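# Upright a carton on the table and open its lid

## Task

A closed carton is lying on one of its sides on the table. Turn it upright so the lid faces up, then swing the lid open until it is roughly vertical or tipped back beyond vertical. The lid's tab starts tucked down inside the wall that carries the thumb notch, so it has to be freed first.

## Robot and tools

Robot: two UR-type arms, left_arm and right_arm. Each ends in a four-finger hand with sixteen motors. The right arm has a right hand; the left arm has its mirror image, a left hand. Each arm has a wrist force sensor and a wrist camera. The fixed cameras are cam_high and cam_low, both 896x504. The wrist cameras are cam_left_wrist and cam_right_wrist, both 672x504.

Scene frame: the origin is at table-top height, halfway between the two nominal arm bases. +z points up, +x points out over the table, and +y points toward the left_arm. Calibrated base positions: left_arm (-0.033, +0.342, +0.024) m; right_arm (+0.040, -0.491, +0.024) m.

Hand point frame: the hand point sits just in front of the palm near the index and middle knuckles. +z runs along straight fingers toward the tips. +y points out of the palm face. +x runs across the palm; on the right hand it points away from the thumb, on the left hand toward the thumb. A rigid mast behind the wrist on the palm side can strike objects.

The 48-number row: one flat list covers both arms, each number in [-1, 1]. Numbers 1-24 are the left arm, numbers 25-48 the right arm. Each arm's block is laid out as follows:
(a) six pose numbers, dx, dy, dz, rx, ry, rz. These are an offset, not a pose. They count from that arm's Hand target as it was when the action or call began, along that Hand target's own axes. 1.0 equals 0.6 m of travel or 180 degrees. rx, ry, rz together form one rotation vector. All zeros re-requests the current Hand target.
(b) sixteen hand numbers in this order: index_mcp, index_abd, index_pip, index_dip, thumb_cmc, thumb_axl, thumb_mcp, thumb_ipl, middle_mcp, middle_abd, middle_pip, middle_dip, ring_mcp, ring_abd, ring_pip, ring_dip. Each is an absolute goal angle, scaled linearly between the hinge's two stops. Toward +1, _mcp, _pip and _dip curl the finger toward the palm. Straight values: mcp -0.75, pip -0.58, dip -0.70, abd 0.00, thumb_cmc -0.71, thumb_axl -0.68, thumb_mcp -0.23, thumb_ipl -0.17. A 0 here is a real goal, not a request to hold still. To leave a hand alone, resend its reported hand_goal.
(c) current_limit: -1 to +1 maps to 0 to 550 mA. Start value is +0.4.
(d) speed: the motors run at (speed+1)/2 of 8.5 rad/s. Start value is -0.6. Both (c) and (d) stay in force until changed.

execute_actions(actions, cameras): actions is a list of actions. Each action is up to 15 rows, one per 1/30 s step. A shorter action repeats its last row to fill 15 steps. Every row in an action counts from the same start pose, not from the row before. Sending the same offset twice moves the arm twice. Images are returned only when actions is empty or cameras names them, e.g. ["all"].

move(target, speed, blend, stop_force, zero, blocking, cameras): sends each hand point in a straight line toward a target.
- target is one 48-number row, or a list of up to 15 rows. Every row is an offset from the same Hand targets.
- speed is in m/s, 0.002 to 3.6, default 0.25. Turning is capped at twice that in rad/s.
- blend, in metres, rounds the corners between list targets.
- stop_force, 3 to 120 N, ends an arm's path once its wrist sensor feels that much push against the motion. It is unreliable while the hand point is turning.
- zero (default true) re-zeroes the sensor before the move.
- blocking=false returns early; it cannot be used with stop_force.
- The whole move is capped at 10 s.
- The result adds a move: line giving the ending (done, off_target, moving, held, fault) and any limits that acted (paced, held).

Other tools:
- wait(seconds 0-10) holds the last commands.
- stop brakes a running move.
- zoom_image(camera, region [x0,y0,x1,y1], at most 504 px per side) enlarges part of the latest image.
- zero_wrist_force(arm) resets the sensor offset.
- read_manual gives licence text only.
- finished_scene(scene) ends the scene for good. Call it only after the carton is upright and its lid is open without support.

Results include, per arm:
- end_effector_position in m and end_effector_quat_wxyz, in the scene frame.
- Hand target, the base for the next offsets.
- Joint positions, velocities and torques.
- Wrist force and torque, in the hand point's axes.
- hand_goal, hand_measured, hand_current_ma.
- hand_state per motor: moving, goal, blocked or overload.
Warning lines to watch for: MOTOR HOT, HAND FAULT, TORQUE FAULT and OVER-TEMPERATURE FAULT. Printed positions may be off by a few centimetres. A hand point often stops short of its Hand target; if so, send the remaining gap as an offset.

Motion limits: the orientation you command is clipped each step to within 32 degrees of the current orientation. Steer paths around an arm's own base, not close past it. A clearance check blocks commands that bring the arms too close, but it does not stop fingers.

Avoid:
- Hard or fast contact. An arm stops for 10 s if a joint hits its torque limit (wrist joints 25.7 N m) or the outside force reaches about 150 N.
- Pressing even slightly past a firm contact. The arms are stiff, so this can trigger a fault.
- Hitting or squeezing the other arm or hand.
- Running a motor at 495 mA or more for 5 s; it overloads.
- Overheating from long stretched or loaded holds.
- Dropping the carton, slamming it, or letting it leave the table. Any of these can fail the scene.

Each tool is called as a command line: name --argument value for each argument, lists and objects as JSON in quotes; but a table of rows of numbers goes row by row, as --pt "numbers of a row", without its own name.

## Session

execute_actions --actions '[]'

Scene clock: 0.00 s.
left_arm: end_effector_position=(+0.3719, +0.4346, +0.2541) hand_goal=(-0.754, +0.000, -0.576, -0.696, -0.714, -0.678, -0.226, -0.168, -0.754, +0.000, -0.576, -0.696, -0.754, +0.000, -0.576, -0.696) hand_measured=(-0.754, +0.000, -0.576, -0.696, -0.714, -0.678, -0.226, -0.168, -0.754, +0.000, -0.576, -0.696, -0.754, +0.000, -0.576, -0.696) hand_current_ma=(+0, +0, +0, +0, +0, +0, +0, +0, +0, +0, +0, +0, +0, +0, +0, +0) hand_state=(goal, goal, goal, goal, goal, goal, goal, goal, goal, goal, goal, goal, goal, goal, goal, goal) hand_current_limit=0.40 hand_speed=-0.60 end_effector_quat_wxyz=(+0.000, -0.010, +1.000, +0.000) | right_arm: end_effector_position=(+0.4500, -0.5577, +0.2541) hand_goal=(-0.754, +0.000, -0.576, -0.696, -0.714, -0.678, -0.226, -0.168, -0.754, +0.000, -0.576, -0.696, -0.754, +0.000, -0.576, -0.696) hand_measured=(-0.754, +0.000, -0.576, -0.696, -0.714, -0.678, -0.226, -0.168, -0.754, +0.000, -0.576, -0.696, -0.754, +0.000, -0.576, -0.696) hand_current_ma=(+0, +0, +0, +0, +0, +0, +0, +0, +0, +0, +0, +0, +0, +0, +0, +0) hand_state=(goal, goal, goal, goal, goal, goal, goal, goal, goal, goal, goal, goal, goal, goal, goal, goal) hand_current_limit=0.40 hand_speed=-0.60 end_effector_quat_wxyz=(+0.000, +1.000, +0.023, +0.000)
Joint positions: left_arm=[3.458 -1.419 -2.042 -1.252 1.571 -1.255] | right_arm=[-0.316 -1.723 2.042 -1.89 -1.571 1.255]
Joint velocities: within noise
Joint torques (N m): no reading
Wrist force (N): no reading
Wrist torque (N m): no reading
Wrist force, peak (N): no reading
Hand target: left_arm +0.3719, +0.4346, +0.2541; +0.000, -0.010, +1.000, +0.000 | right_arm +0.4500, -0.5577, +0.2541; +0.000, +1.000, +0.023, +0.000

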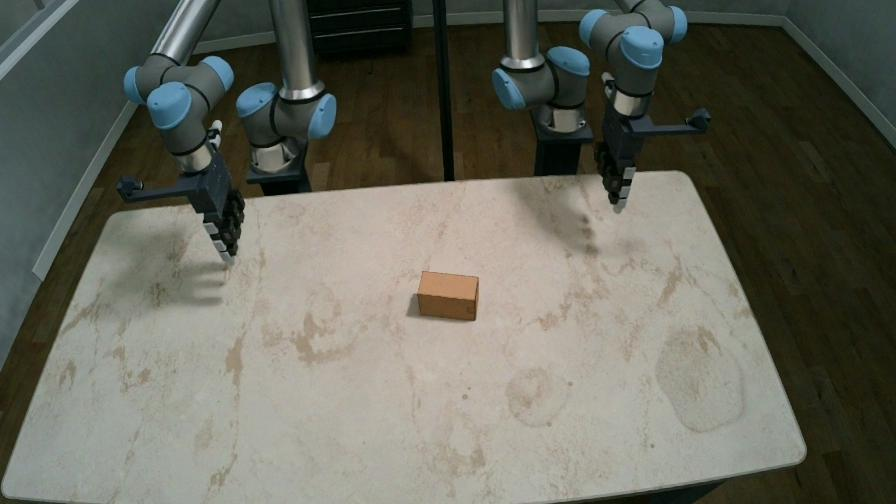

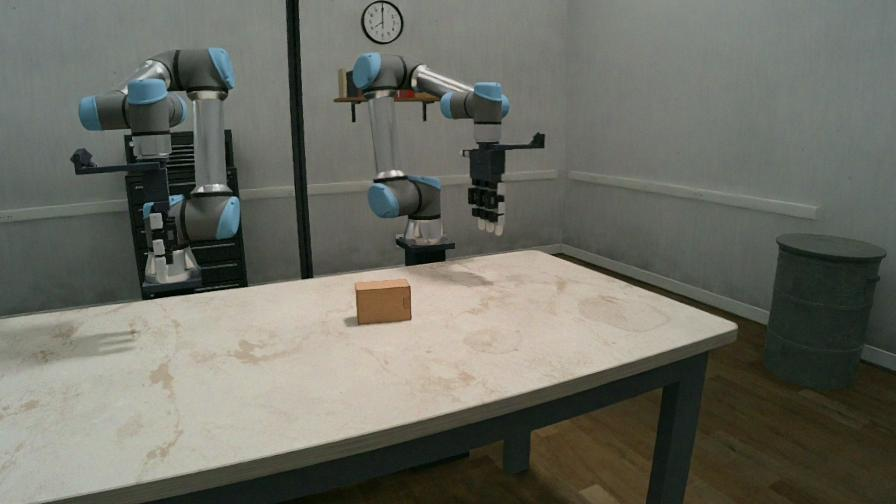

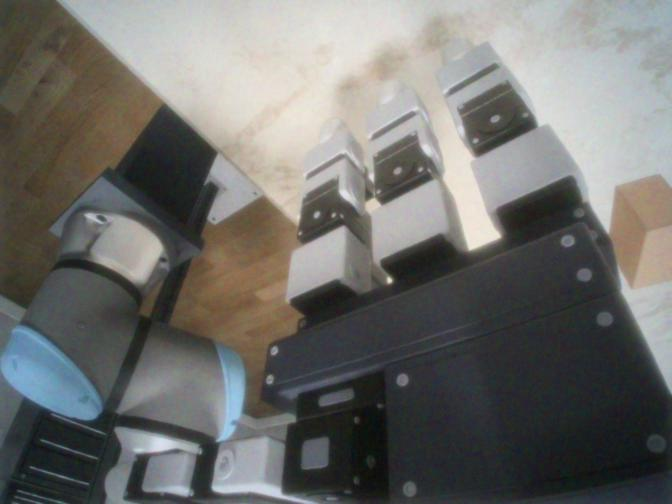

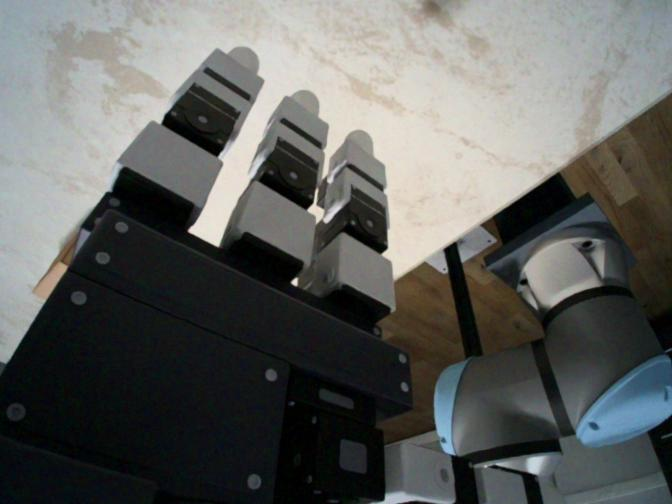

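zoom_image --camera "cam_high" --region '[398, 256, 498, 336]'

zoom_image --camera "cam_low" --region '[333, 265, 433, 340]'

zoom_image --camera "cam_left_wrist" --region '[572, 150, 672, 300]'

Scaled by 5.040 from the camera's 896x504 image, which has a finer 1280x720 frame.

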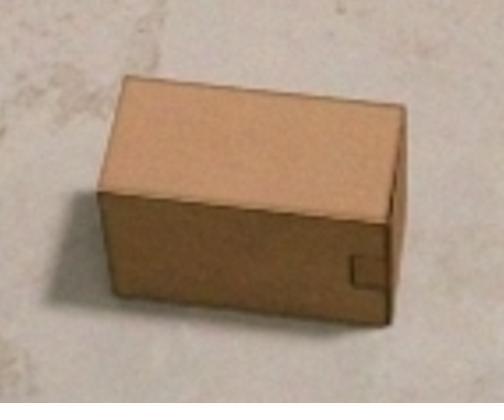

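Scaled by 5.040 from the camera's 896x504 image, which has a finer 1280x720 frame.

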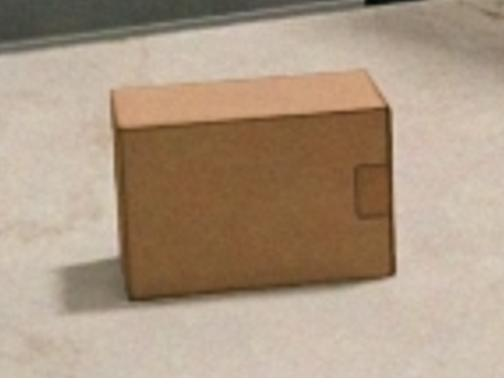

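Scaled by 3.360 from the camera's 672x504 image, which has a finer 960x720 frame.

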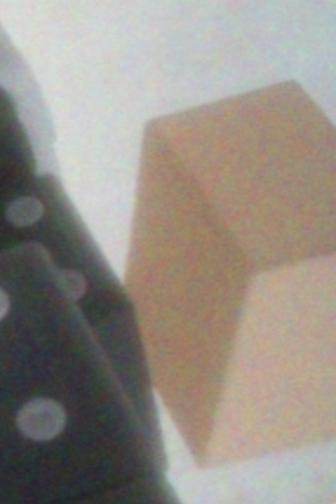

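move --target '[-0.48,-0.342,0.09,0.2954,-0.2362,0.5115,-0.754,0.48,-0.576,-0.696,0.571,-0.678,-0.226,-0.168,-0.754,0.48,-0.576,-0.696,-0.754,0.48,-0.576,-0.696,0.4,-0.4,0,0,0,0,0,0,-0.754,0,-0.576,-0.696,-0.714,-0.678,-0.226,-0.168,-0.754,0,-0.576,-0.696,-0.754,0,-0.576,-0.696,0.4,-0.6]' --speed 0.35 --cameras '["cam_high","cam_low","cam_left_wrist"]'

Scene clock: 97.73 s.
left_arm: end_effector_position=(+0.6637, +0.2349, +0.2001) hand_goal=(-0.754, +0.480, -0.576, -0.696, +0.570, -0.678, -0.226, -0.168, -0.754, +0.480, -0.576, -0.696, -0.754, +0.480, -0.576, -0.696) hand_measured=(-0.754, +0.472, -0.576, -0.696, +0.564, -0.678, -0.224, -0.168, -0.752, +0.472, -0.576, -0.696, -0.752, +0.472, -0.576, -0.696) hand_current_ma=(+2, -25, -2, +0, -16, +2, +9, +1, +3, -24, -2, +0, +3, -23, -2, +0) hand_state=(goal, goal, goal, goal, goal, goal, goal, goal, goal, goal, goal, goal, goal, goal, goal, goal) hand_current_limit=0.40 hand_speed=-0.40 end_effector_quat_wxyz=(+0.316, +0.671, +0.547, -0.388) | right_arm: end_effector_position=(+0.4500, -0.5577, +0.2541) hand_goal=(-0.754, +0.000, -0.576, -0.696, -0.714, -0.678, -0.226, -0.168, -0.754, +0.000, -0.576, -0.696, -0.754, +0.000, -0.576, -0.696) hand_measured=(-0.754, +0.000, -0.576, -0.696, -0.714, -0.678, -0.224, -0.168, -0.754, +0.000, -0.576, -0.696, -0.754, +0.000, -0.576, -0.696) hand_current_ma=(+1, +0, +0, +0, +0, +1, +2, +0, +1, +0, +0, +0, +1, +0, +0, +0) hand_state=(goal, goal, goal, goal, goal, goal, goal, goal, goal, goal, goal, goal, goal, goal, goal, goal) hand_current_limit=0.40 hand_speed=-0.60 end_effector_quat_wxyz=(+0.000, +1.000, +0.023, +0.000)
Joint positions: left_arm=[3.47 -2.087 -1.461 -1.901 0.74 0.886] | right_arm=[-0.316 -1.723 2.042 -1.89 -1.571 1.255]
Joint torques (N m): left_arm=[-14.64 34.74 33.49 -1.46 0.95 1.58] | right_arm=[0.36 -17 -23.41 -2.69 -0.29 0.24]
Wrist force (N): left_arm=[0.7 1.0 0.4] | right_arm=[-0.1 0.0 -0.3]
Wrist torque (N m): left_arm=[0.13 -0.28 -0.05] | right_arm=[0.02 0.02 -0.01]
Wrist force, peak (N): left_arm=[0.8 1.4 0.4] | right_arm=[-0.6 0.1 -0.5]
Hand target: left_arm +0.6637, +0.2349, +0.2001; +0.316, +0.671, +0.547, -0.388 | right_arm +0.4500, -0.5577, +0.2541; +0.000, +1.000, +0.023, +0.000
Off the commanded pose: left_arm 0.000 m, 0 deg | right_arm 0.000 m, 0 deg.
move: done
camera_calibration:
cam_left_wrist: T_world_to_cam=[[-0.65624, -0.291533, 0.695958, 0.333798], [-0.361417, 0.931103, 0.0492431, -0.040367], [-0.662364, -0.219216, -0.716392, 0.758243], [0, 0, 0, 1]] pos_world=[0.706696, 0.301118, 0.312878]
Images, in order (width x height): cam_high 896x504, cam_low 896x504, cam_left_wrist 672x504.

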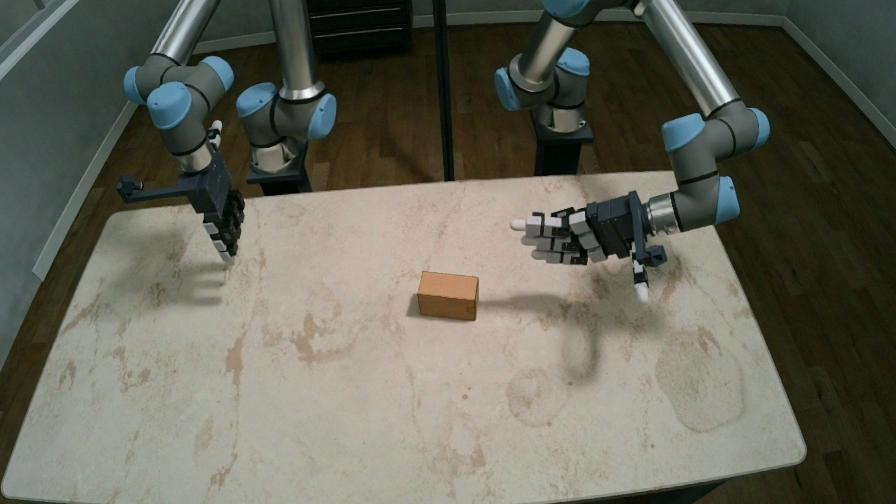

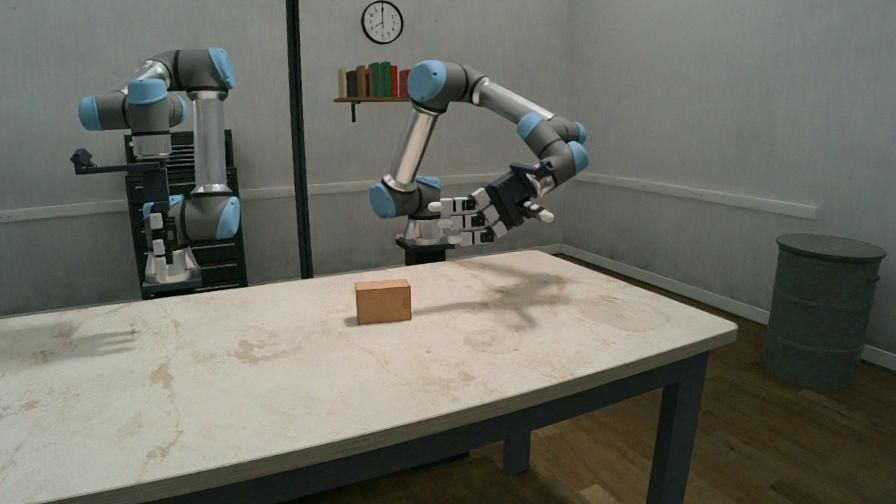

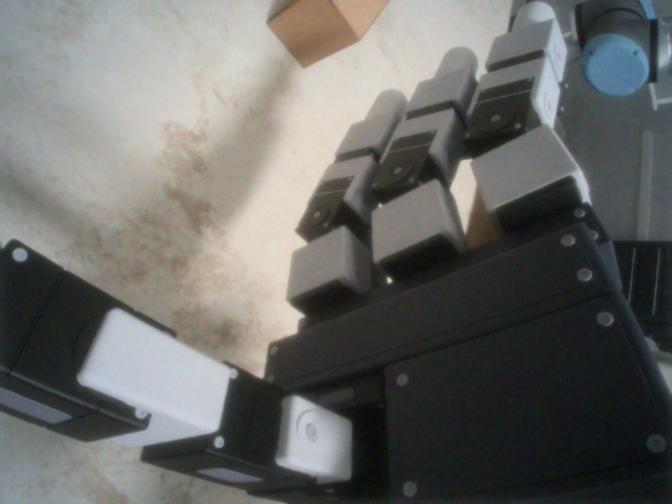

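move --pt "0.205 0 0.118 0 0 0 -0.754 0.48 -0.576 -0.696 0.571 -0.678 -0.226 -0.168 -0.754 0.48 -0.576 -0.696 -0.754 0.48 -0.576 -0.696 0.4 -0.4 0 0 0 0 0 0 -0.754 0 -0.576 -0.696 -0.714 -0.678 -0.226 -0.168 -0.754 0 -0.576 -0.696 -0.754 0 -0.576 -0.696 0.4 -0.6" --pt "0.0247 0.0005 0.4307 0 0 0 -0.754 0.48 -0.576 -0.696 0.571 -0.678 -0.226 -0.168 -0.754 0.48 -0.576 -0.696 -0.754 0.48 -0.576 -0.696 0.4 -0.4 0 0 0 0 0 0 -0.754 0 -0.576 -0.696 -0.714 -0.678 -0.226 -0.168 -0.754 0 -0.576 -0.696 -0.754 0 -0.576 -0.696 0.4 -0.6" --speed 0.12 --blend 0.03 --stop_force 10 --cameras '["cam_high","cam_low","cam_left_wrist"]'

zoom_image --camera "cam_high" --region '[388, 216, 588, 336]'

zoom_image --camera "cam_low" --region '[333, 225, 493, 345]'

Scene clock: 108.77 s.
left_arm: end_effector_position=(+0.6205, +0.0229, +0.0581) hand_goal=(-0.754, +0.480, -0.576, -0.696, +0.570, -0.678, -0.226, -0.168, -0.754, +0.480, -0.576, -0.696, -0.754, +0.480, -0.576, -0.696) hand_measured=(-0.754, +0.472, -0.576, -0.696, +0.564, -0.678, -0.224, -0.168, -0.754, +0.478, -0.576, -0.696, -0.752, +0.472, -0.576, -0.696) hand_current_ma=(+2, -25, -2, +0, -18, +2, +9, +1, +0, -6, -2, +0, +3, -23, -2, +0) hand_state=(goal, goal, goal, goal, goal, goal, goal, goal, goal, goal, goal, goal, goal, goal, goal, goal) hand_current_limit=0.40 hand_speed=-0.40 end_effector_quat_wxyz=(+0.316, +0.671, +0.547, -0.388) | right_arm: end_effector_position=(+0.4500, -0.5577, +0.2541) hand_goal=(-0.754, +0.000, -0.576, -0.696, -0.714, -0.678, -0.226, -0.168, -0.754, +0.000, -0.576, -0.696, -0.754, +0.000, -0.576, -0.696) hand_measured=(-0.754, +0.000, -0.576, -0.696, -0.714, -0.678, -0.224, -0.168, -0.754, +0.000, -0.576, -0.696, -0.754, +0.000, -0.576, -0.696) hand_current_ma=(+1, +0, +0, +0, +0, +1, +2, +0, +1, +0, +0, +0, +1, +0, +0, +0) hand_state=(goal, goal, goal, goal, goal, goal, goal, goal, goal, goal, goal, goal, goal, goal, goal, goal) hand_current_limit=0.40 hand_speed=-0.60 end_effector_quat_wxyz=(+0.000, +1.000, +0.023, +0.000)
Joint positions: left_arm=[3.147 -2.217 -1.785 -1.083 0.567 0.434] | right_arm=[-0.316 -1.723 2.042 -1.89 -1.571 1.255]
Joint torques (N m): left_arm=[-13.72 33.99 3.16 4.48 -3.58 -1.43] | right_arm=[-0.08 -17.42 -24.76 -2.38 -0.41 -0.09]
Wrist force (N): left_arm=[0.4 0.3 0.4] | right_arm=[0.1 -0.2 -0.2]
Wrist torque (N m): left_arm=[0.09 -0.26 0.03] | right_arm=[0.00 -0.01 0.01]
Wrist force, peak (N): left_arm=[0.9 1.1 0.8] | right_arm=[-0.7 0.1 -0.1]
Hand target: left_arm +0.6205, +0.0229, +0.0581; +0.316, +0.671, +0.547, -0.388 | right_arm +0.4500, -0.5577, +0.2541; +0.000, +1.000, +0.023, +0.000
Off the commanded pose: left_arm 0.000 m, 0 deg | right_arm 0.000 m, 0 deg.
move: done
camera_calibration:
cam_left_wrist: T_world_to_cam=[[-0.656213, -0.291349, 0.696061, 0.342388], [-0.361279, 0.931161, 0.0491588, 0.148417], [-0.662467, -0.219213, -0.716298, 0.581457], [0, 0, 0, 1]] pos_world=[0.663496, 0.0890174, 0.170878]
Images, in order (width x height): cam_high 896x504, cam_low 896x504, cam_left_wrist 672x504.

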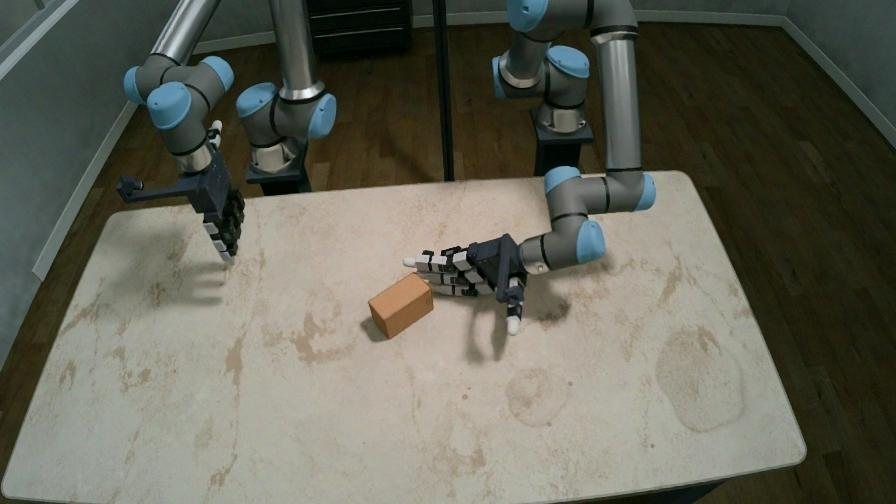

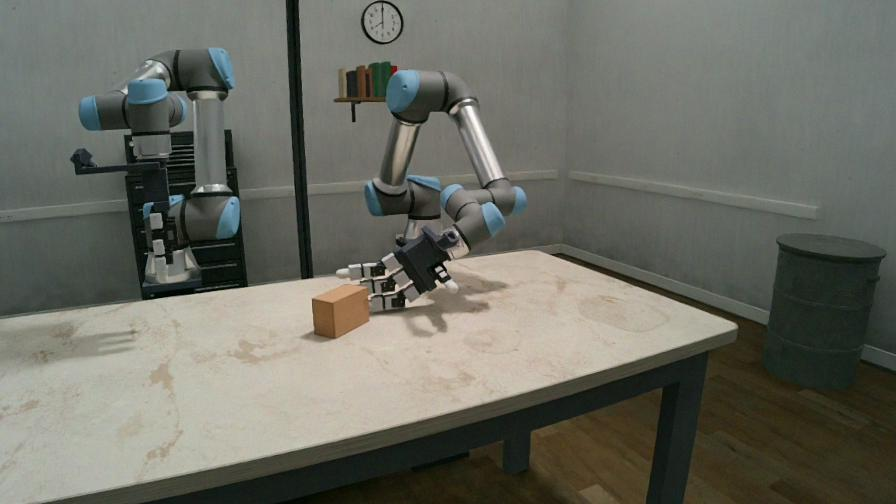

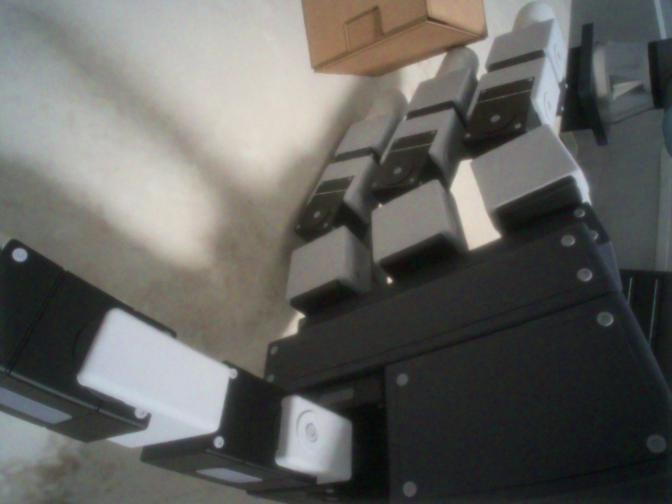

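Scaled by 2.520 from the camera's 896x504 image, which has a finer 1280x720 frame.

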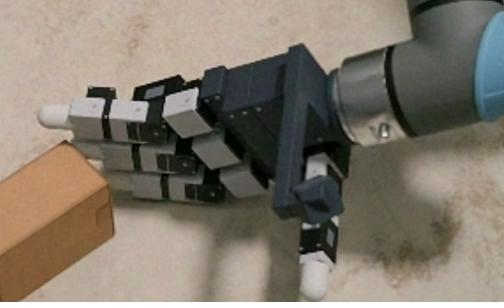

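Scaled by 3.150 from the camera's 896x504 image, which has a finer 1280x720 frame.

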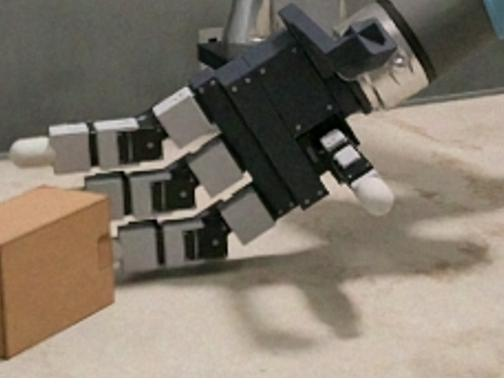

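move --pt "-0.052 -0.066 -0.211 -0.05 0 -0.03 -0.754 0.48 -0.576 -0.696 0.571 -0.678 -0.226 -0.168 -0.754 0.48 -0.576 -0.696 -0.754 0.48 -0.576 -0.696 0.4 -0.4 0 0 0 0 0 0 -0.754 0 -0.576 -0.696 -0.714 -0.678 -0.226 -0.168 -0.754 0 -0.576 -0.696 -0.754 0 -0.576 -0.696 0.4 -0.6" --pt "-0.050 -0.234 -0.054 -0.2329 0 -0.1344 -0.754 0.48 -0.576 -0.696 0.571 -0.678 -0.226 -0.168 -0.754 0.48 -0.576 -0.696 -0.754 0.48 -0.576 -0.696 0.4 -0.4 0 0 0 0 0 0 -0.754 0 -0.576 -0.696 -0.714 -0.678 -0.226 -0.168 -0.754 0 -0.576 -0.696 -0.754 0 -0.576 -0.696 0.4 -0.6" --speed 0.25 --blend 0.03 --cameras '["cam_high","cam_low","cam_left_wrist"]'

zoom_image --camera "cam_high" --region '[358, 196, 558, 346]'

zoom_image --camera "cam_low" --region '[303, 225, 503, 345]'

Scene clock: 136.30 s.
left_arm: end_effector_position=(+0.4856, +0.0639, +0.1003) hand_goal=(-0.754, +0.480, -0.576, -0.696, +0.570, -0.678, -0.226, -0.168, -0.754, +0.480, -0.576, -0.696, -0.754, +0.480, -0.576, -0.696) hand_measured=(-0.754, +0.472, -0.576, -0.696, +0.564, -0.678, -0.224, -0.168, -0.754, +0.478, -0.576, -0.696, -0.752, +0.472, -0.576, -0.696) hand_current_ma=(+2, -25, -2, +0, -18, +2, +9, +1, +0, -6, -2, +0, +3, -23, -2, +0) hand_state=(goal, goal, goal, goal, goal, goal, goal, goal, goal, goal, goal, goal, goal, goal, goal, goal) hand_current_limit=0.40 hand_speed=-0.40 end_effector_quat_wxyz=(+0.447, +0.388, +0.774, -0.224) | right_arm: end_effector_position=(+0.4500, -0.5577, +0.2541) hand_goal=(-0.754, +0.000, -0.576, -0.696, -0.714, -0.678, -0.226, -0.168, -0.754, +0.000, -0.576, -0.696, -0.754, +0.000, -0.576, -0.696) hand_measured=(-0.754, +0.000, -0.576, -0.696, -0.714, -0.678, -0.224, -0.168, -0.754, +0.000, -0.576, -0.696, -0.754, +0.000, -0.576, -0.696) hand_current_ma=(+1, +0, +0, +0, +0, +1, +2, +0, +1, +0, +0, +0, +1, +0, +0, +0) hand_state=(goal, goal, goal, goal, goal, goal, goal, goal, goal, goal, goal, goal, goal, goal, goal, goal) hand_current_limit=0.40 hand_speed=-0.60 end_effector_quat_wxyz=(+0.000, +1.000, +0.023, +0.000)
Joint positions: left_arm=[2.992 -2.14 -2.404 0.711 0.902 -1.097] | right_arm=[-0.316 -1.723 2.042 -1.89 -1.571 1.255]
Joint torques (N m): left_arm=[-13.75 21.55 19.28 5.45 1.21 -1.37] | right_arm=[-0.2 -17.73 -23.93 -2.65 -0.39 0.04]
Wrist force (N): left_arm=[0.6 0.7 0.5] | right_arm=[-0.5 -0.1 -0.4]
Wrist torque (N m): left_arm=[0.05 -0.33 0.01] | right_arm=[0.01 0.07 -0.05]
Wrist force, peak (N): left_arm=[1.0 0.8 1.7] | right_arm=[-0.3 -0.1 -0.5]
Hand target: left_arm +0.4856, +0.0639, +0.1003; +0.447, +0.388, +0.774, -0.224 | right_arm +0.4500, -0.5577, +0.2541; +0.000, +1.000, +0.023, +0.000
Off the commanded pose: left_arm 0.000 m, 0 deg | right_arm 0.000 m, 0 deg.
move: done
camera_calibration:
cam_left_wrist: T_world_to_cam=[[-0.217895, -0.684221, 0.695962, 0.0487097], [-0.936135, 0.348181, 0.049217, 0.375767], [-0.275996, -0.64079, -0.71639, 0.37057], [0, 0, 0, 1]] pos_world=[0.464658, 0.139951, 0.213078]
Images, in order (width x height): cam_high 896x504, cam_low 896x504, cam_left_wrist 672x504.

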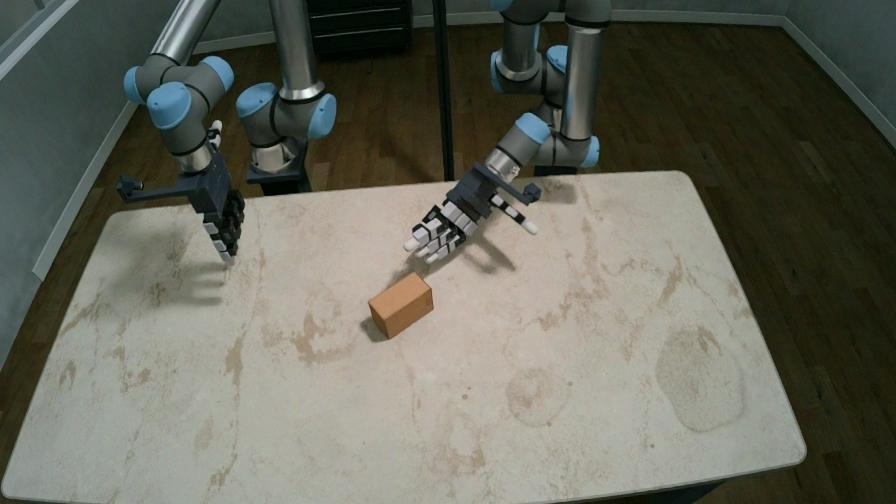

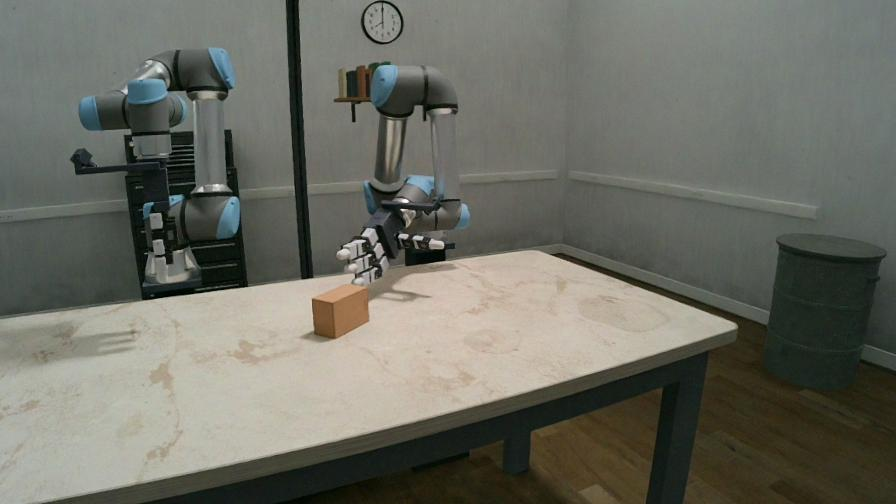

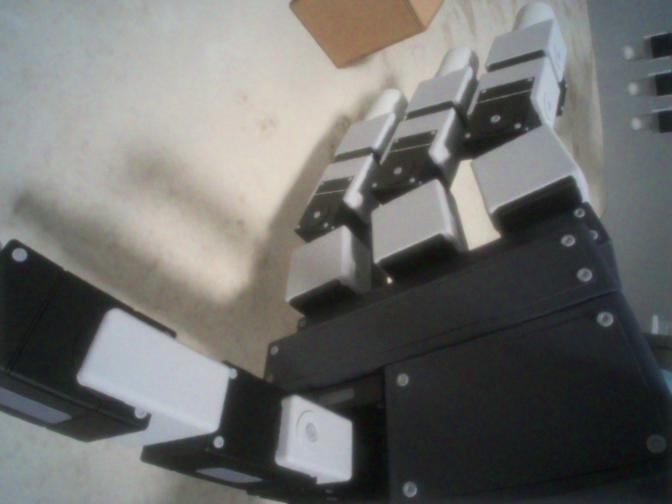

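Scaled by 2.520 from the camera's 896x504 image, which has a finer 1280x720 frame.

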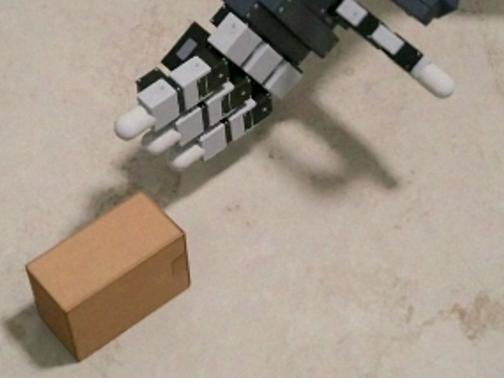

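Scaled by 2.520 from the camera's 896x504 image, which has a finer 1280x720 frame.

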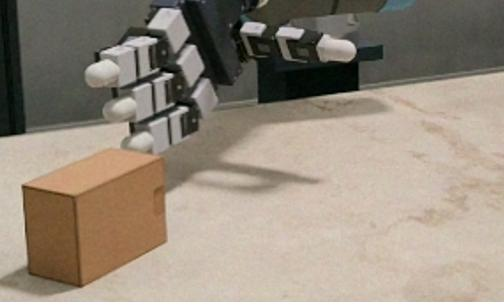

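move --pt "0.061 0 0.035 0 0 0 -0.754 0.48 -0.576 -0.696 0.571 -0.678 -0.226 -0.168 -0.754 0.48 -0.576 -0.696 -0.754 0.48 -0.576 -0.696 0.4 -0.4 0 0 0 0 0 0 -0.754 0 -0.576 -0.696 -0.714 -0.678 -0.226 -0.168 -0.754 0 -0.576 -0.696 -0.754 0 -0.576 -0.696 0.4 -0.6" --pt "-0.0973 0 0.3088 0 0 0 -0.754 0.48 -0.576 -0.696 0.571 -0.678 -0.226 -0.168 -0.754 0.48 -0.576 -0.696 -0.754 0.48 -0.576 -0.696 0.4 -0.4 0 0 0 0 0 0 -0.754 0 -0.576 -0.696 -0.714 -0.678 -0.226 -0.168 -0.754 0 -0.576 -0.696 -0.754 0 -0.576 -0.696 0.4 -0.6" --speed 0.12 --blend 0.02 --stop_force 8 --cameras '["cam_high","cam_low","cam_left_wrist"]'

zoom_image --camera "cam_high" --region '[358, 216, 558, 366]'

zoom_image --camera "cam_low" --region '[283, 225, 483, 345]'

Scene clock: 151.20 s.
left_arm: end_effector_position=(+0.5992, -0.0879, +0.0582) hand_goal=(-0.754, +0.480, -0.576, -0.696, +0.570, -0.678, -0.226, -0.168, -0.754, +0.480, -0.576, -0.696, -0.754, +0.480, -0.576, -0.696) hand_measured=(-0.754, +0.472, -0.576, -0.696, +0.564, -0.678, -0.224, -0.168, -0.754, +0.478, -0.576, -0.696, -0.752, +0.472, -0.576, -0.696) hand_current_ma=(+2, -25, -2, +0, -18, +2, +9, +1, +0, -6, -2, +0, +3, -23, -2, +0) hand_state=(goal, goal, goal, goal, goal, goal, goal, goal, goal, goal, goal, goal, goal, goal, goal, goal) hand_current_limit=0.40 hand_speed=-0.40 end_effector_quat_wxyz=(+0.447, +0.388, +0.774, -0.224) | right_arm: end_effector_position=(+0.4500, -0.5577, +0.2541) hand_goal=(-0.754, +0.000, -0.576, -0.696, -0.714, -0.678, -0.226, -0.168, -0.754, +0.000, -0.576, -0.696, -0.754, +0.000, -0.576, -0.696) hand_measured=(-0.754, +0.000, -0.576, -0.696, -0.714, -0.678, -0.224, -0.168, -0.754, +0.000, -0.576, -0.696, -0.754, +0.000, -0.576, -0.696) hand_current_ma=(+1, +0, +0, +0, +0, +1, +2, +0, +1, +0, +0, +0, +1, +0, +0, +0) hand_state=(goal, goal, goal, goal, goal, goal, goal, goal, goal, goal, goal, goal, goal, goal, goal, goal) hand_current_limit=0.40 hand_speed=-0.60 end_effector_quat_wxyz=(+0.000, +1.000, +0.023, +0.000)
Joint positions: left_arm=[2.731 -2.428 -1.846 0.54 1.112 -1.281] | right_arm=[-0.316 -1.723 2.042 -1.89 -1.571 1.255]
Joint torques (N m): left_arm=[-16.17 38.07 26.14 0.47 1.84 -1.28] | right_arm=[-0.28 -17.86 -23.25 -2.7 -0.5 -0.13]
Wrist force (N): left_arm=[0.2 0.9 0.6] | right_arm=[-0.2 -0.2 0.0]
Wrist torque (N m): left_arm=[0.09 -0.23 0.01] | right_arm=[-0.02 0.02 -0.02]
Wrist force, peak (N): left_arm=[-0.2 0.8 1.1] | right_arm=[-0.4 -0.2 -0.5]
Hand target: left_arm +0.5992, -0.0879, +0.0582; +0.447, +0.388, +0.774, -0.224 | right_arm +0.4500, -0.5577, +0.2541; +0.000, +1.000, +0.023, +0.000
Off the commanded pose: left_arm 0.000 m, 0 deg | right_arm 0.000 m, 0 deg.
move: done
camera_calibration:
cam_left_wrist: T_world_to_cam=[[-0.217815, -0.684266, 0.695943, -0.00121424], [-0.936181, 0.348056, 0.0492123, 0.537098], [-0.275902, -0.64081, -0.716409, 0.274375], [0, 0, 0, 1]] pos_world=[0.578258, -0.0119491, 0.170978]
Images, in order (width x height): cam_high 896x504, cam_low 896x504, cam_left_wrist 672x504.

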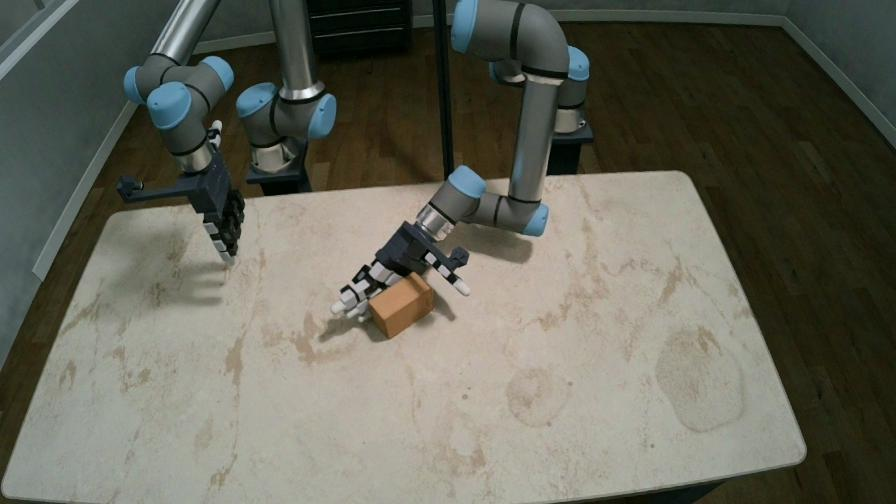

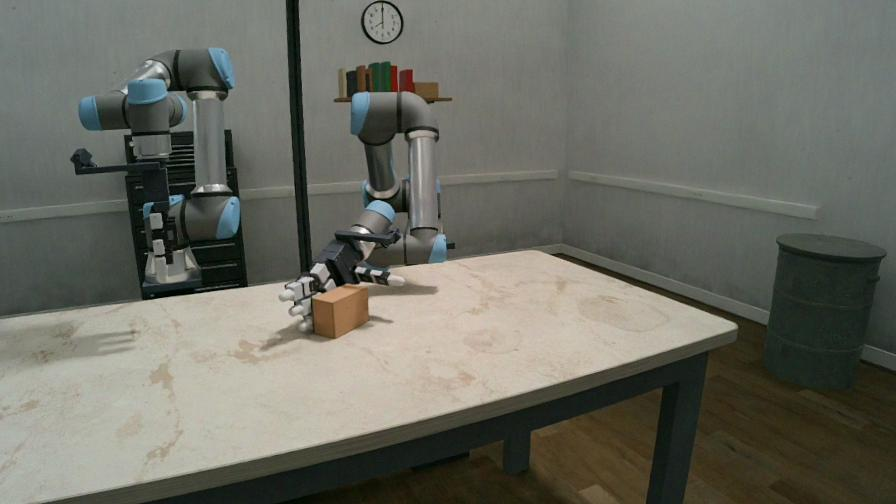

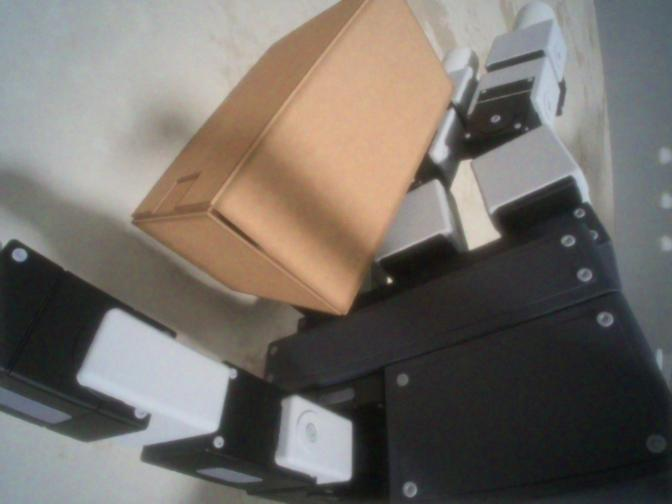

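Scaled by 2.520 from the camera's 896x504 image, which has a finer 1280x720 frame.

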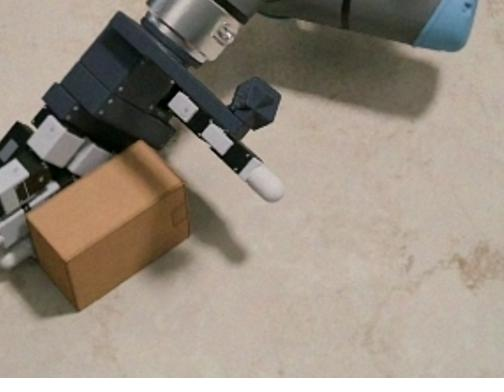

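Scaled by 2.520 from the camera's 896x504 image, which has a finer 1280x720 frame.

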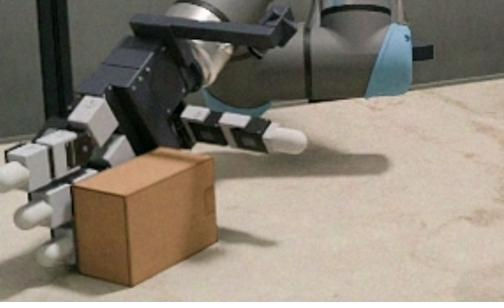

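move --target '[0,0.0133,0,0,0,0,-0.70,0.48,-0.576,-0.696,0.571,-0.678,0.281,0.481,-0.70,0.48,-0.576,-0.696,-0.754,0.48,-0.576,-0.696,0.2,-0.85,0,0,0,0,0,0,-0.754,0,-0.576,-0.696,-0.714,-0.678,-0.226,-0.168,-0.754,0,-0.576,-0.696,-0.754,0,-0.576,-0.696,0.4,-0.6]' --speed 0.05 --cameras '["cam_high","cam_low","cam_left_wrist"]'

zoom_image --camera "cam_high" --region '[358, 216, 558, 366]'

zoom_image --camera "cam_low" --region '[283, 225, 483, 345]'

Scene clock: 158.53 s.
left_arm: end_effector_position=(+0.6056, -0.0832, +0.0582) hand_goal=(-0.700, +0.480, -0.576, -0.696, +0.570, -0.678, +0.280, +0.480, -0.700, +0.480, -0.576, -0.696, -0.754, +0.480, -0.576, -0.696) hand_measured=(-0.702, +0.472, -0.578, -0.696, +0.564, -0.676, +0.154, +0.350, -0.702, +0.478, -0.576, -0.696, -0.752, +0.472, -0.576, -0.696) hand_current_ma=(-5, -25, -6, +0, -19, +5, -330, -330, -8, -6, -2, +0, +3, -23, -2, +0) hand_state=(goal, goal, goal, goal, goal, goal, blocked, blocked, goal, goal, goal, goal, goal, goal, goal, goal) hand_current_limit=0.20 hand_speed=-0.85 end_effector_quat_wxyz=(+0.447, +0.388, +0.774, -0.224) | right_arm: end_effector_position=(+0.4500, -0.5577, +0.2541) hand_goal=(-0.754, +0.000, -0.576, -0.696, -0.714, -0.678, -0.226, -0.168, -0.754, +0.000, -0.576, -0.696, -0.754, +0.000, -0.576, -0.696) hand_measured=(-0.754, +0.000, -0.576, -0.696, -0.714, -0.678, -0.224, -0.168, -0.754, +0.000, -0.576, -0.696, -0.754, +0.000, -0.576, -0.696) hand_current_ma=(+1, +0, +0, +0, +0, +1, +2, +0, +1, +0, +0, +0, +1, +0, +0, +0) hand_state=(goal, goal, goal, goal, goal, goal, goal, goal, goal, goal, goal, goal, goal, goal, goal, goal) hand_current_limit=0.40 hand_speed=-0.60 end_effector_quat_wxyz=(+0.000, +1.000, +0.023, +0.000)
Joint positions: left_arm=[2.744 -2.429 -1.839 0.532 1.101 -1.274] | right_arm=[-0.316 -1.723 2.042 -1.89 -1.571 1.255]
Joint torques (N m): left_arm=[12.49 38.34 23.18 1.34 -1.81 1.39] | right_arm=[-1.15 -17.79 -23.5 -2.37 -0.43 -0.18]
Wrist force (N): left_arm=[0.3 0.7 0.6] | right_arm=[-0.3 -0.1 -0.2]
Wrist torque (N m): left_arm=[0.09 -0.19 -0.11] | right_arm=[0.00 0.04 -0.03]
Wrist force, peak (N): left_arm=[-1.7 1.1 -1.1] | right_arm=[-0.6 -0.2 0.0]
Hand target: left_arm +0.6056, -0.0832, +0.0582; +0.447, +0.388, +0.774, -0.224 | right_arm +0.4500, -0.5577, +0.2541; +0.000, +1.000, +0.023, +0.000
Off the commanded pose: left_arm 0.000 m, 0 deg | right_arm 0.000 m, 0 deg.
move: done
camera_calibration:
cam_left_wrist: T_world_to_cam=[[-0.217751, -0.684289, 0.695941, 0.00342693], [-0.936196, 0.348009, 0.0492588, 0.54142], [-0.275901, -0.640811, -0.716408, 0.279216], [0, 0, 0, 1]] pos_world=[0.584657, -0.00714904, 0.170978]
Images, in order (width x height): cam_high 896x504, cam_low 896x504, cam_left_wrist 672x504.

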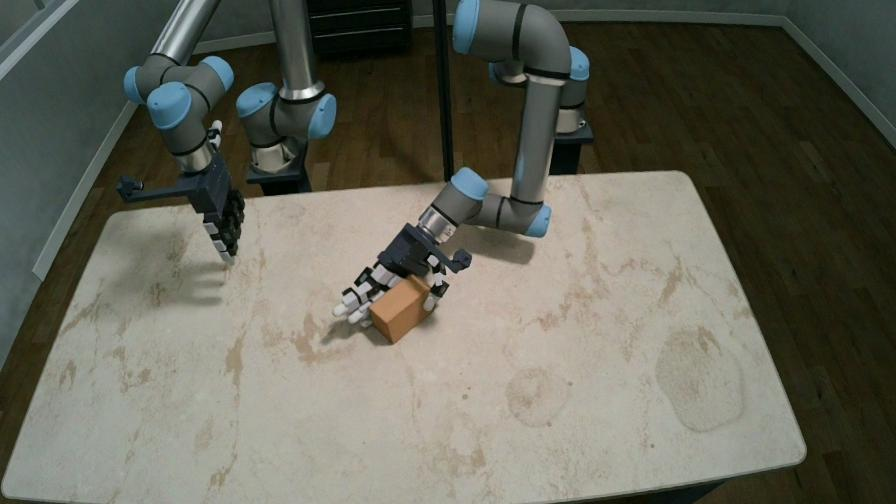

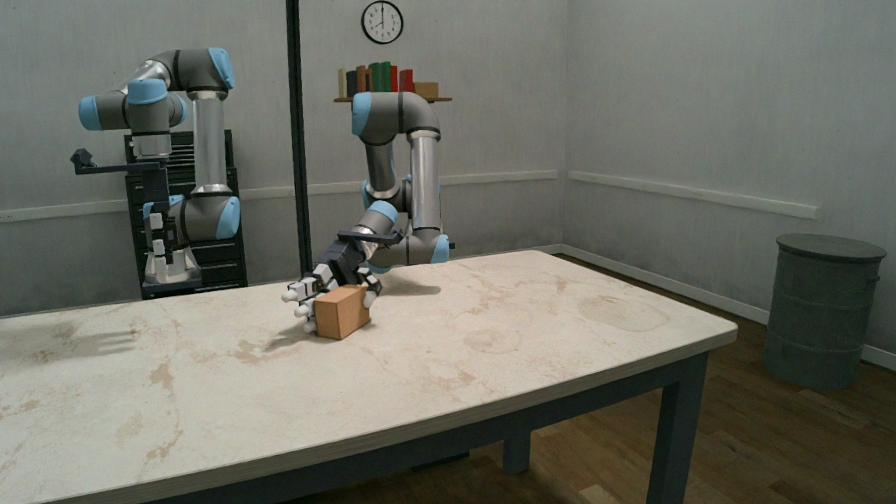

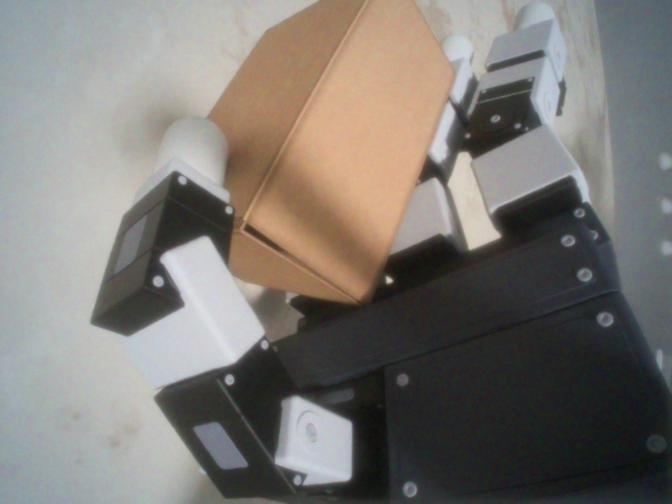

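Scaled by 2.520 from the camera's 896x504 image, which has a finer 1280x720 frame.

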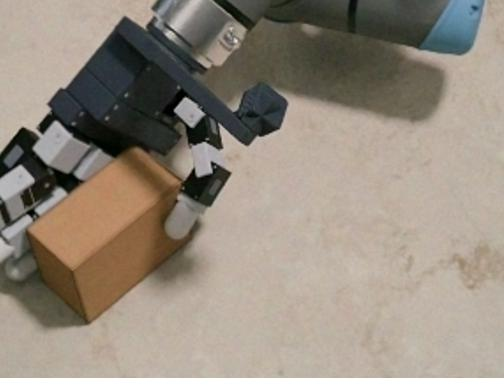

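Scaled by 2.520 from the camera's 896x504 image, which has a finer 1280x720 frame.

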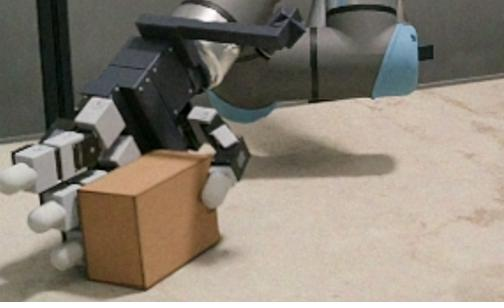

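move --pt "0 0 0 0 0 0 -0.754 0.48 -0.98 -0.98 0.571 -0.678 0.05 0.1 -0.754 0.48 -0.98 -0.98 -0.98 0.48 -0.98 -0.98 0.2 -0.8 0 0 0 0 0 0 -0.754 0 -0.576 -0.696 -0.714 -0.678 -0.226 -0.168 -0.754 0 -0.576 -0.696 -0.754 0 -0.576 -0.696 0.4 -0.6" --pt "0.0075 0 -0.013 0 0 0 -0.754 0.48 -0.98 -0.98 0.571 -0.678 0.05 0.1 -0.754 0.48 -0.98 -0.98 -0.98 0.48 -0.98 -0.98 0.2 -0.8 0 0 0 0 0 0 -0.754 0 -0.576 -0.696 -0.714 -0.678 -0.226 -0.168 -0.754 0 -0.576 -0.696 -0.754 0 -0.576 -0.696 0.4 -0.6" --pt "0.0075 0 -0.013 0 0 0 -0.72 0.48 -0.98 -0.98 0.571 -0.678 0.652 -0.005 -0.72 0.48 -0.98 -0.98 -0.98 0.48 -0.98 -0.98 0.2 -0.8 0 0 0 0 0 0 -0.754 0 -0.576 -0.696 -0.714 -0.678 -0.226 -0.168 -0.754 0 -0.576 -0.696 -0.754 0 -0.576 -0.696 0.4 -0.6" --speed 0.05 --cameras '["cam_high","cam_low","cam_left_wrist"]'

zoom_image --camera "cam_low" --region '[283, 225, 483, 345]'

Scene clock: 192.93 s.
left_arm: end_effector_position=(+0.6002, -0.0759, +0.0582) hand_goal=(-0.720, +0.480, -0.980, -0.980, +0.570, -0.678, +0.652, -0.006, -0.720, +0.480, -0.980, -0.980, -0.980, +0.480, -0.980, -0.980) hand_measured=(-0.722, +0.472, -0.978, -0.978, +0.562, -0.678, +0.308, -0.012, -0.722, +0.478, -0.978, -0.978, -0.974, +0.472, -0.976, -0.976) hand_current_ma=(-4, -25, +8, +8, -23, -2, -330, -26, -5, -6, +8, +8, +23, -23, +10, +9) hand_state=(goal, goal, goal, goal, goal, goal, blocked, goal, goal, goal, goal, goal, goal, goal, goal, goal) hand_current_limit=0.20 hand_speed=-0.80 end_effector_quat_wxyz=(+0.447, +0.388, +0.774, -0.224) | right_arm: end_effector_position=(+0.4500, -0.5577, +0.2541) hand_goal=(-0.754, +0.000, -0.576, -0.696, -0.714, -0.678, -0.226, -0.168, -0.754, +0.000, -0.576, -0.696, -0.754, +0.000, -0.576, -0.696) hand_measured=(-0.754, +0.000, -0.576, -0.696, -0.714, -0.678, -0.224, -0.168, -0.754, +0.000, -0.576, -0.696, -0.754, +0.000, -0.576, -0.696) hand_current_ma=(+1, +0, +0, +0, +0, +1, +2, +0, +1, +0, +0, +0, +1, +0, +0, +0) hand_state=(goal, goal, goal, goal, goal, goal, goal, goal, goal, goal, goal, goal, goal, goal, goal, goal) hand_current_limit=0.40 hand_speed=-0.60 end_effector_quat_wxyz=(+0.000, +1.000, +0.023, +0.000)
Joint positions: left_arm=[2.752 -2.42 -1.867 0.547 1.094 -1.268] | right_arm=[-0.316 -1.723 2.042 -1.89 -1.571 1.255]
Joint torques (N m): left_arm=[12.46 53.71 -0.05 5.2 -2.31 1.51] | right_arm=[-0.27 -16.93 -25.1 -2.53 -0.37 -0.08]
Wrist force (N): left_arm=[0.0 0.8 0.2] | right_arm=[-0.4 0.3 -0.2]
Wrist torque (N m): left_arm=[0.09 -0.21 -0.08] | right_arm=[0.05 0.06 -0.03]
Wrist force, peak (N): left_arm=[0.5 0.8 0.8] | right_arm=[-0.6 0.2 -0.3]
Hand target: left_arm +0.6002, -0.0759, +0.0582; +0.447, +0.388, +0.774, -0.224 | right_arm +0.4500, -0.5577, +0.2541; +0.000, +1.000, +0.023, +0.000
Off the commanded pose: left_arm 0.000 m, 0 deg | right_arm 0.000 m, 0 deg.
move: done
camera_calibration:
cam_left_wrist: T_world_to_cam=[[-0.217815, -0.684266, 0.695943, 0.00721477], [-0.936181, 0.348056, 0.0492123, 0.533858], [-0.275902, -0.64081, -0.716409, 0.282341], [0, 0, 0, 1]] pos_world=[0.579258, 0.0000508979, 0.170978]
Images, in order (width x height): cam_high 896x504, cam_low 896x504, cam_left_wrist 672x504.

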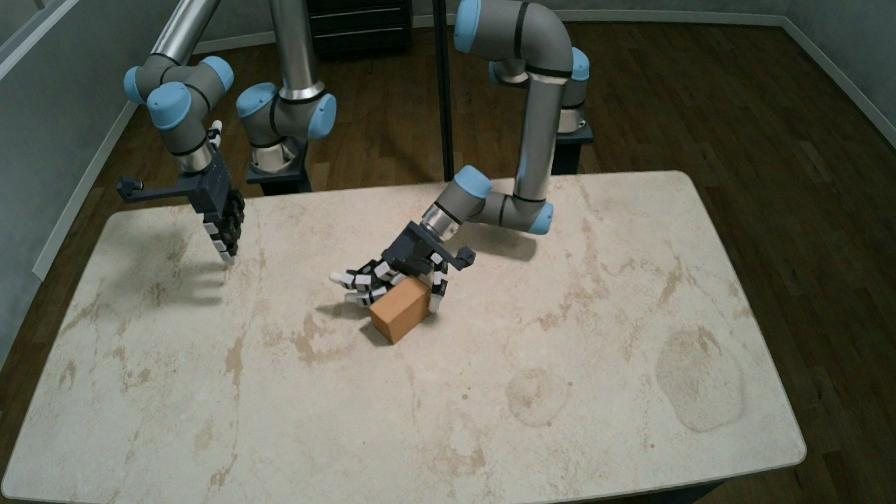

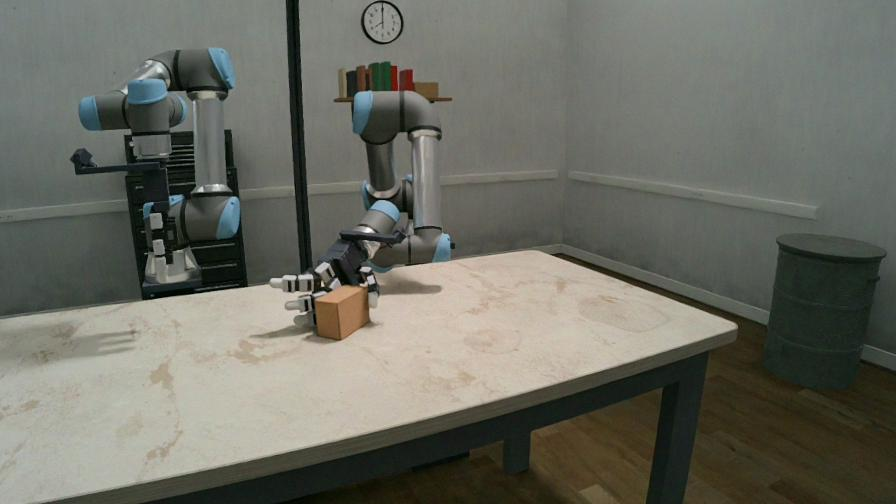

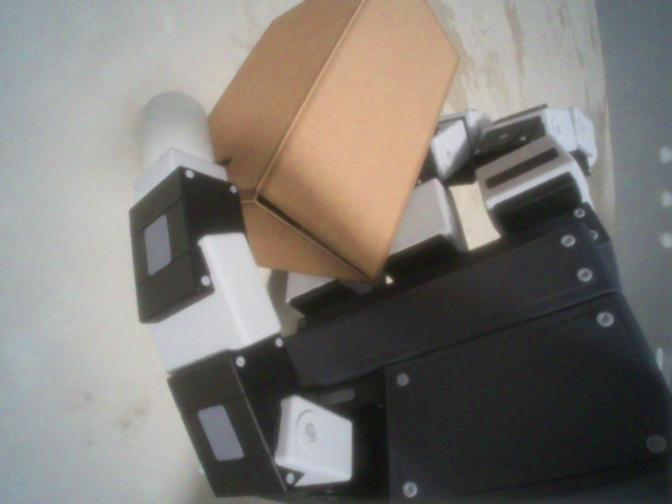

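Scaled by 2.520 from the camera's 896x504 image, which has a finer 1280x720 frame.

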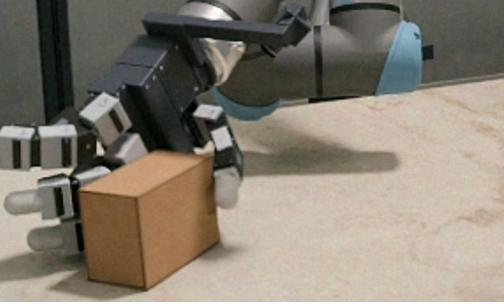

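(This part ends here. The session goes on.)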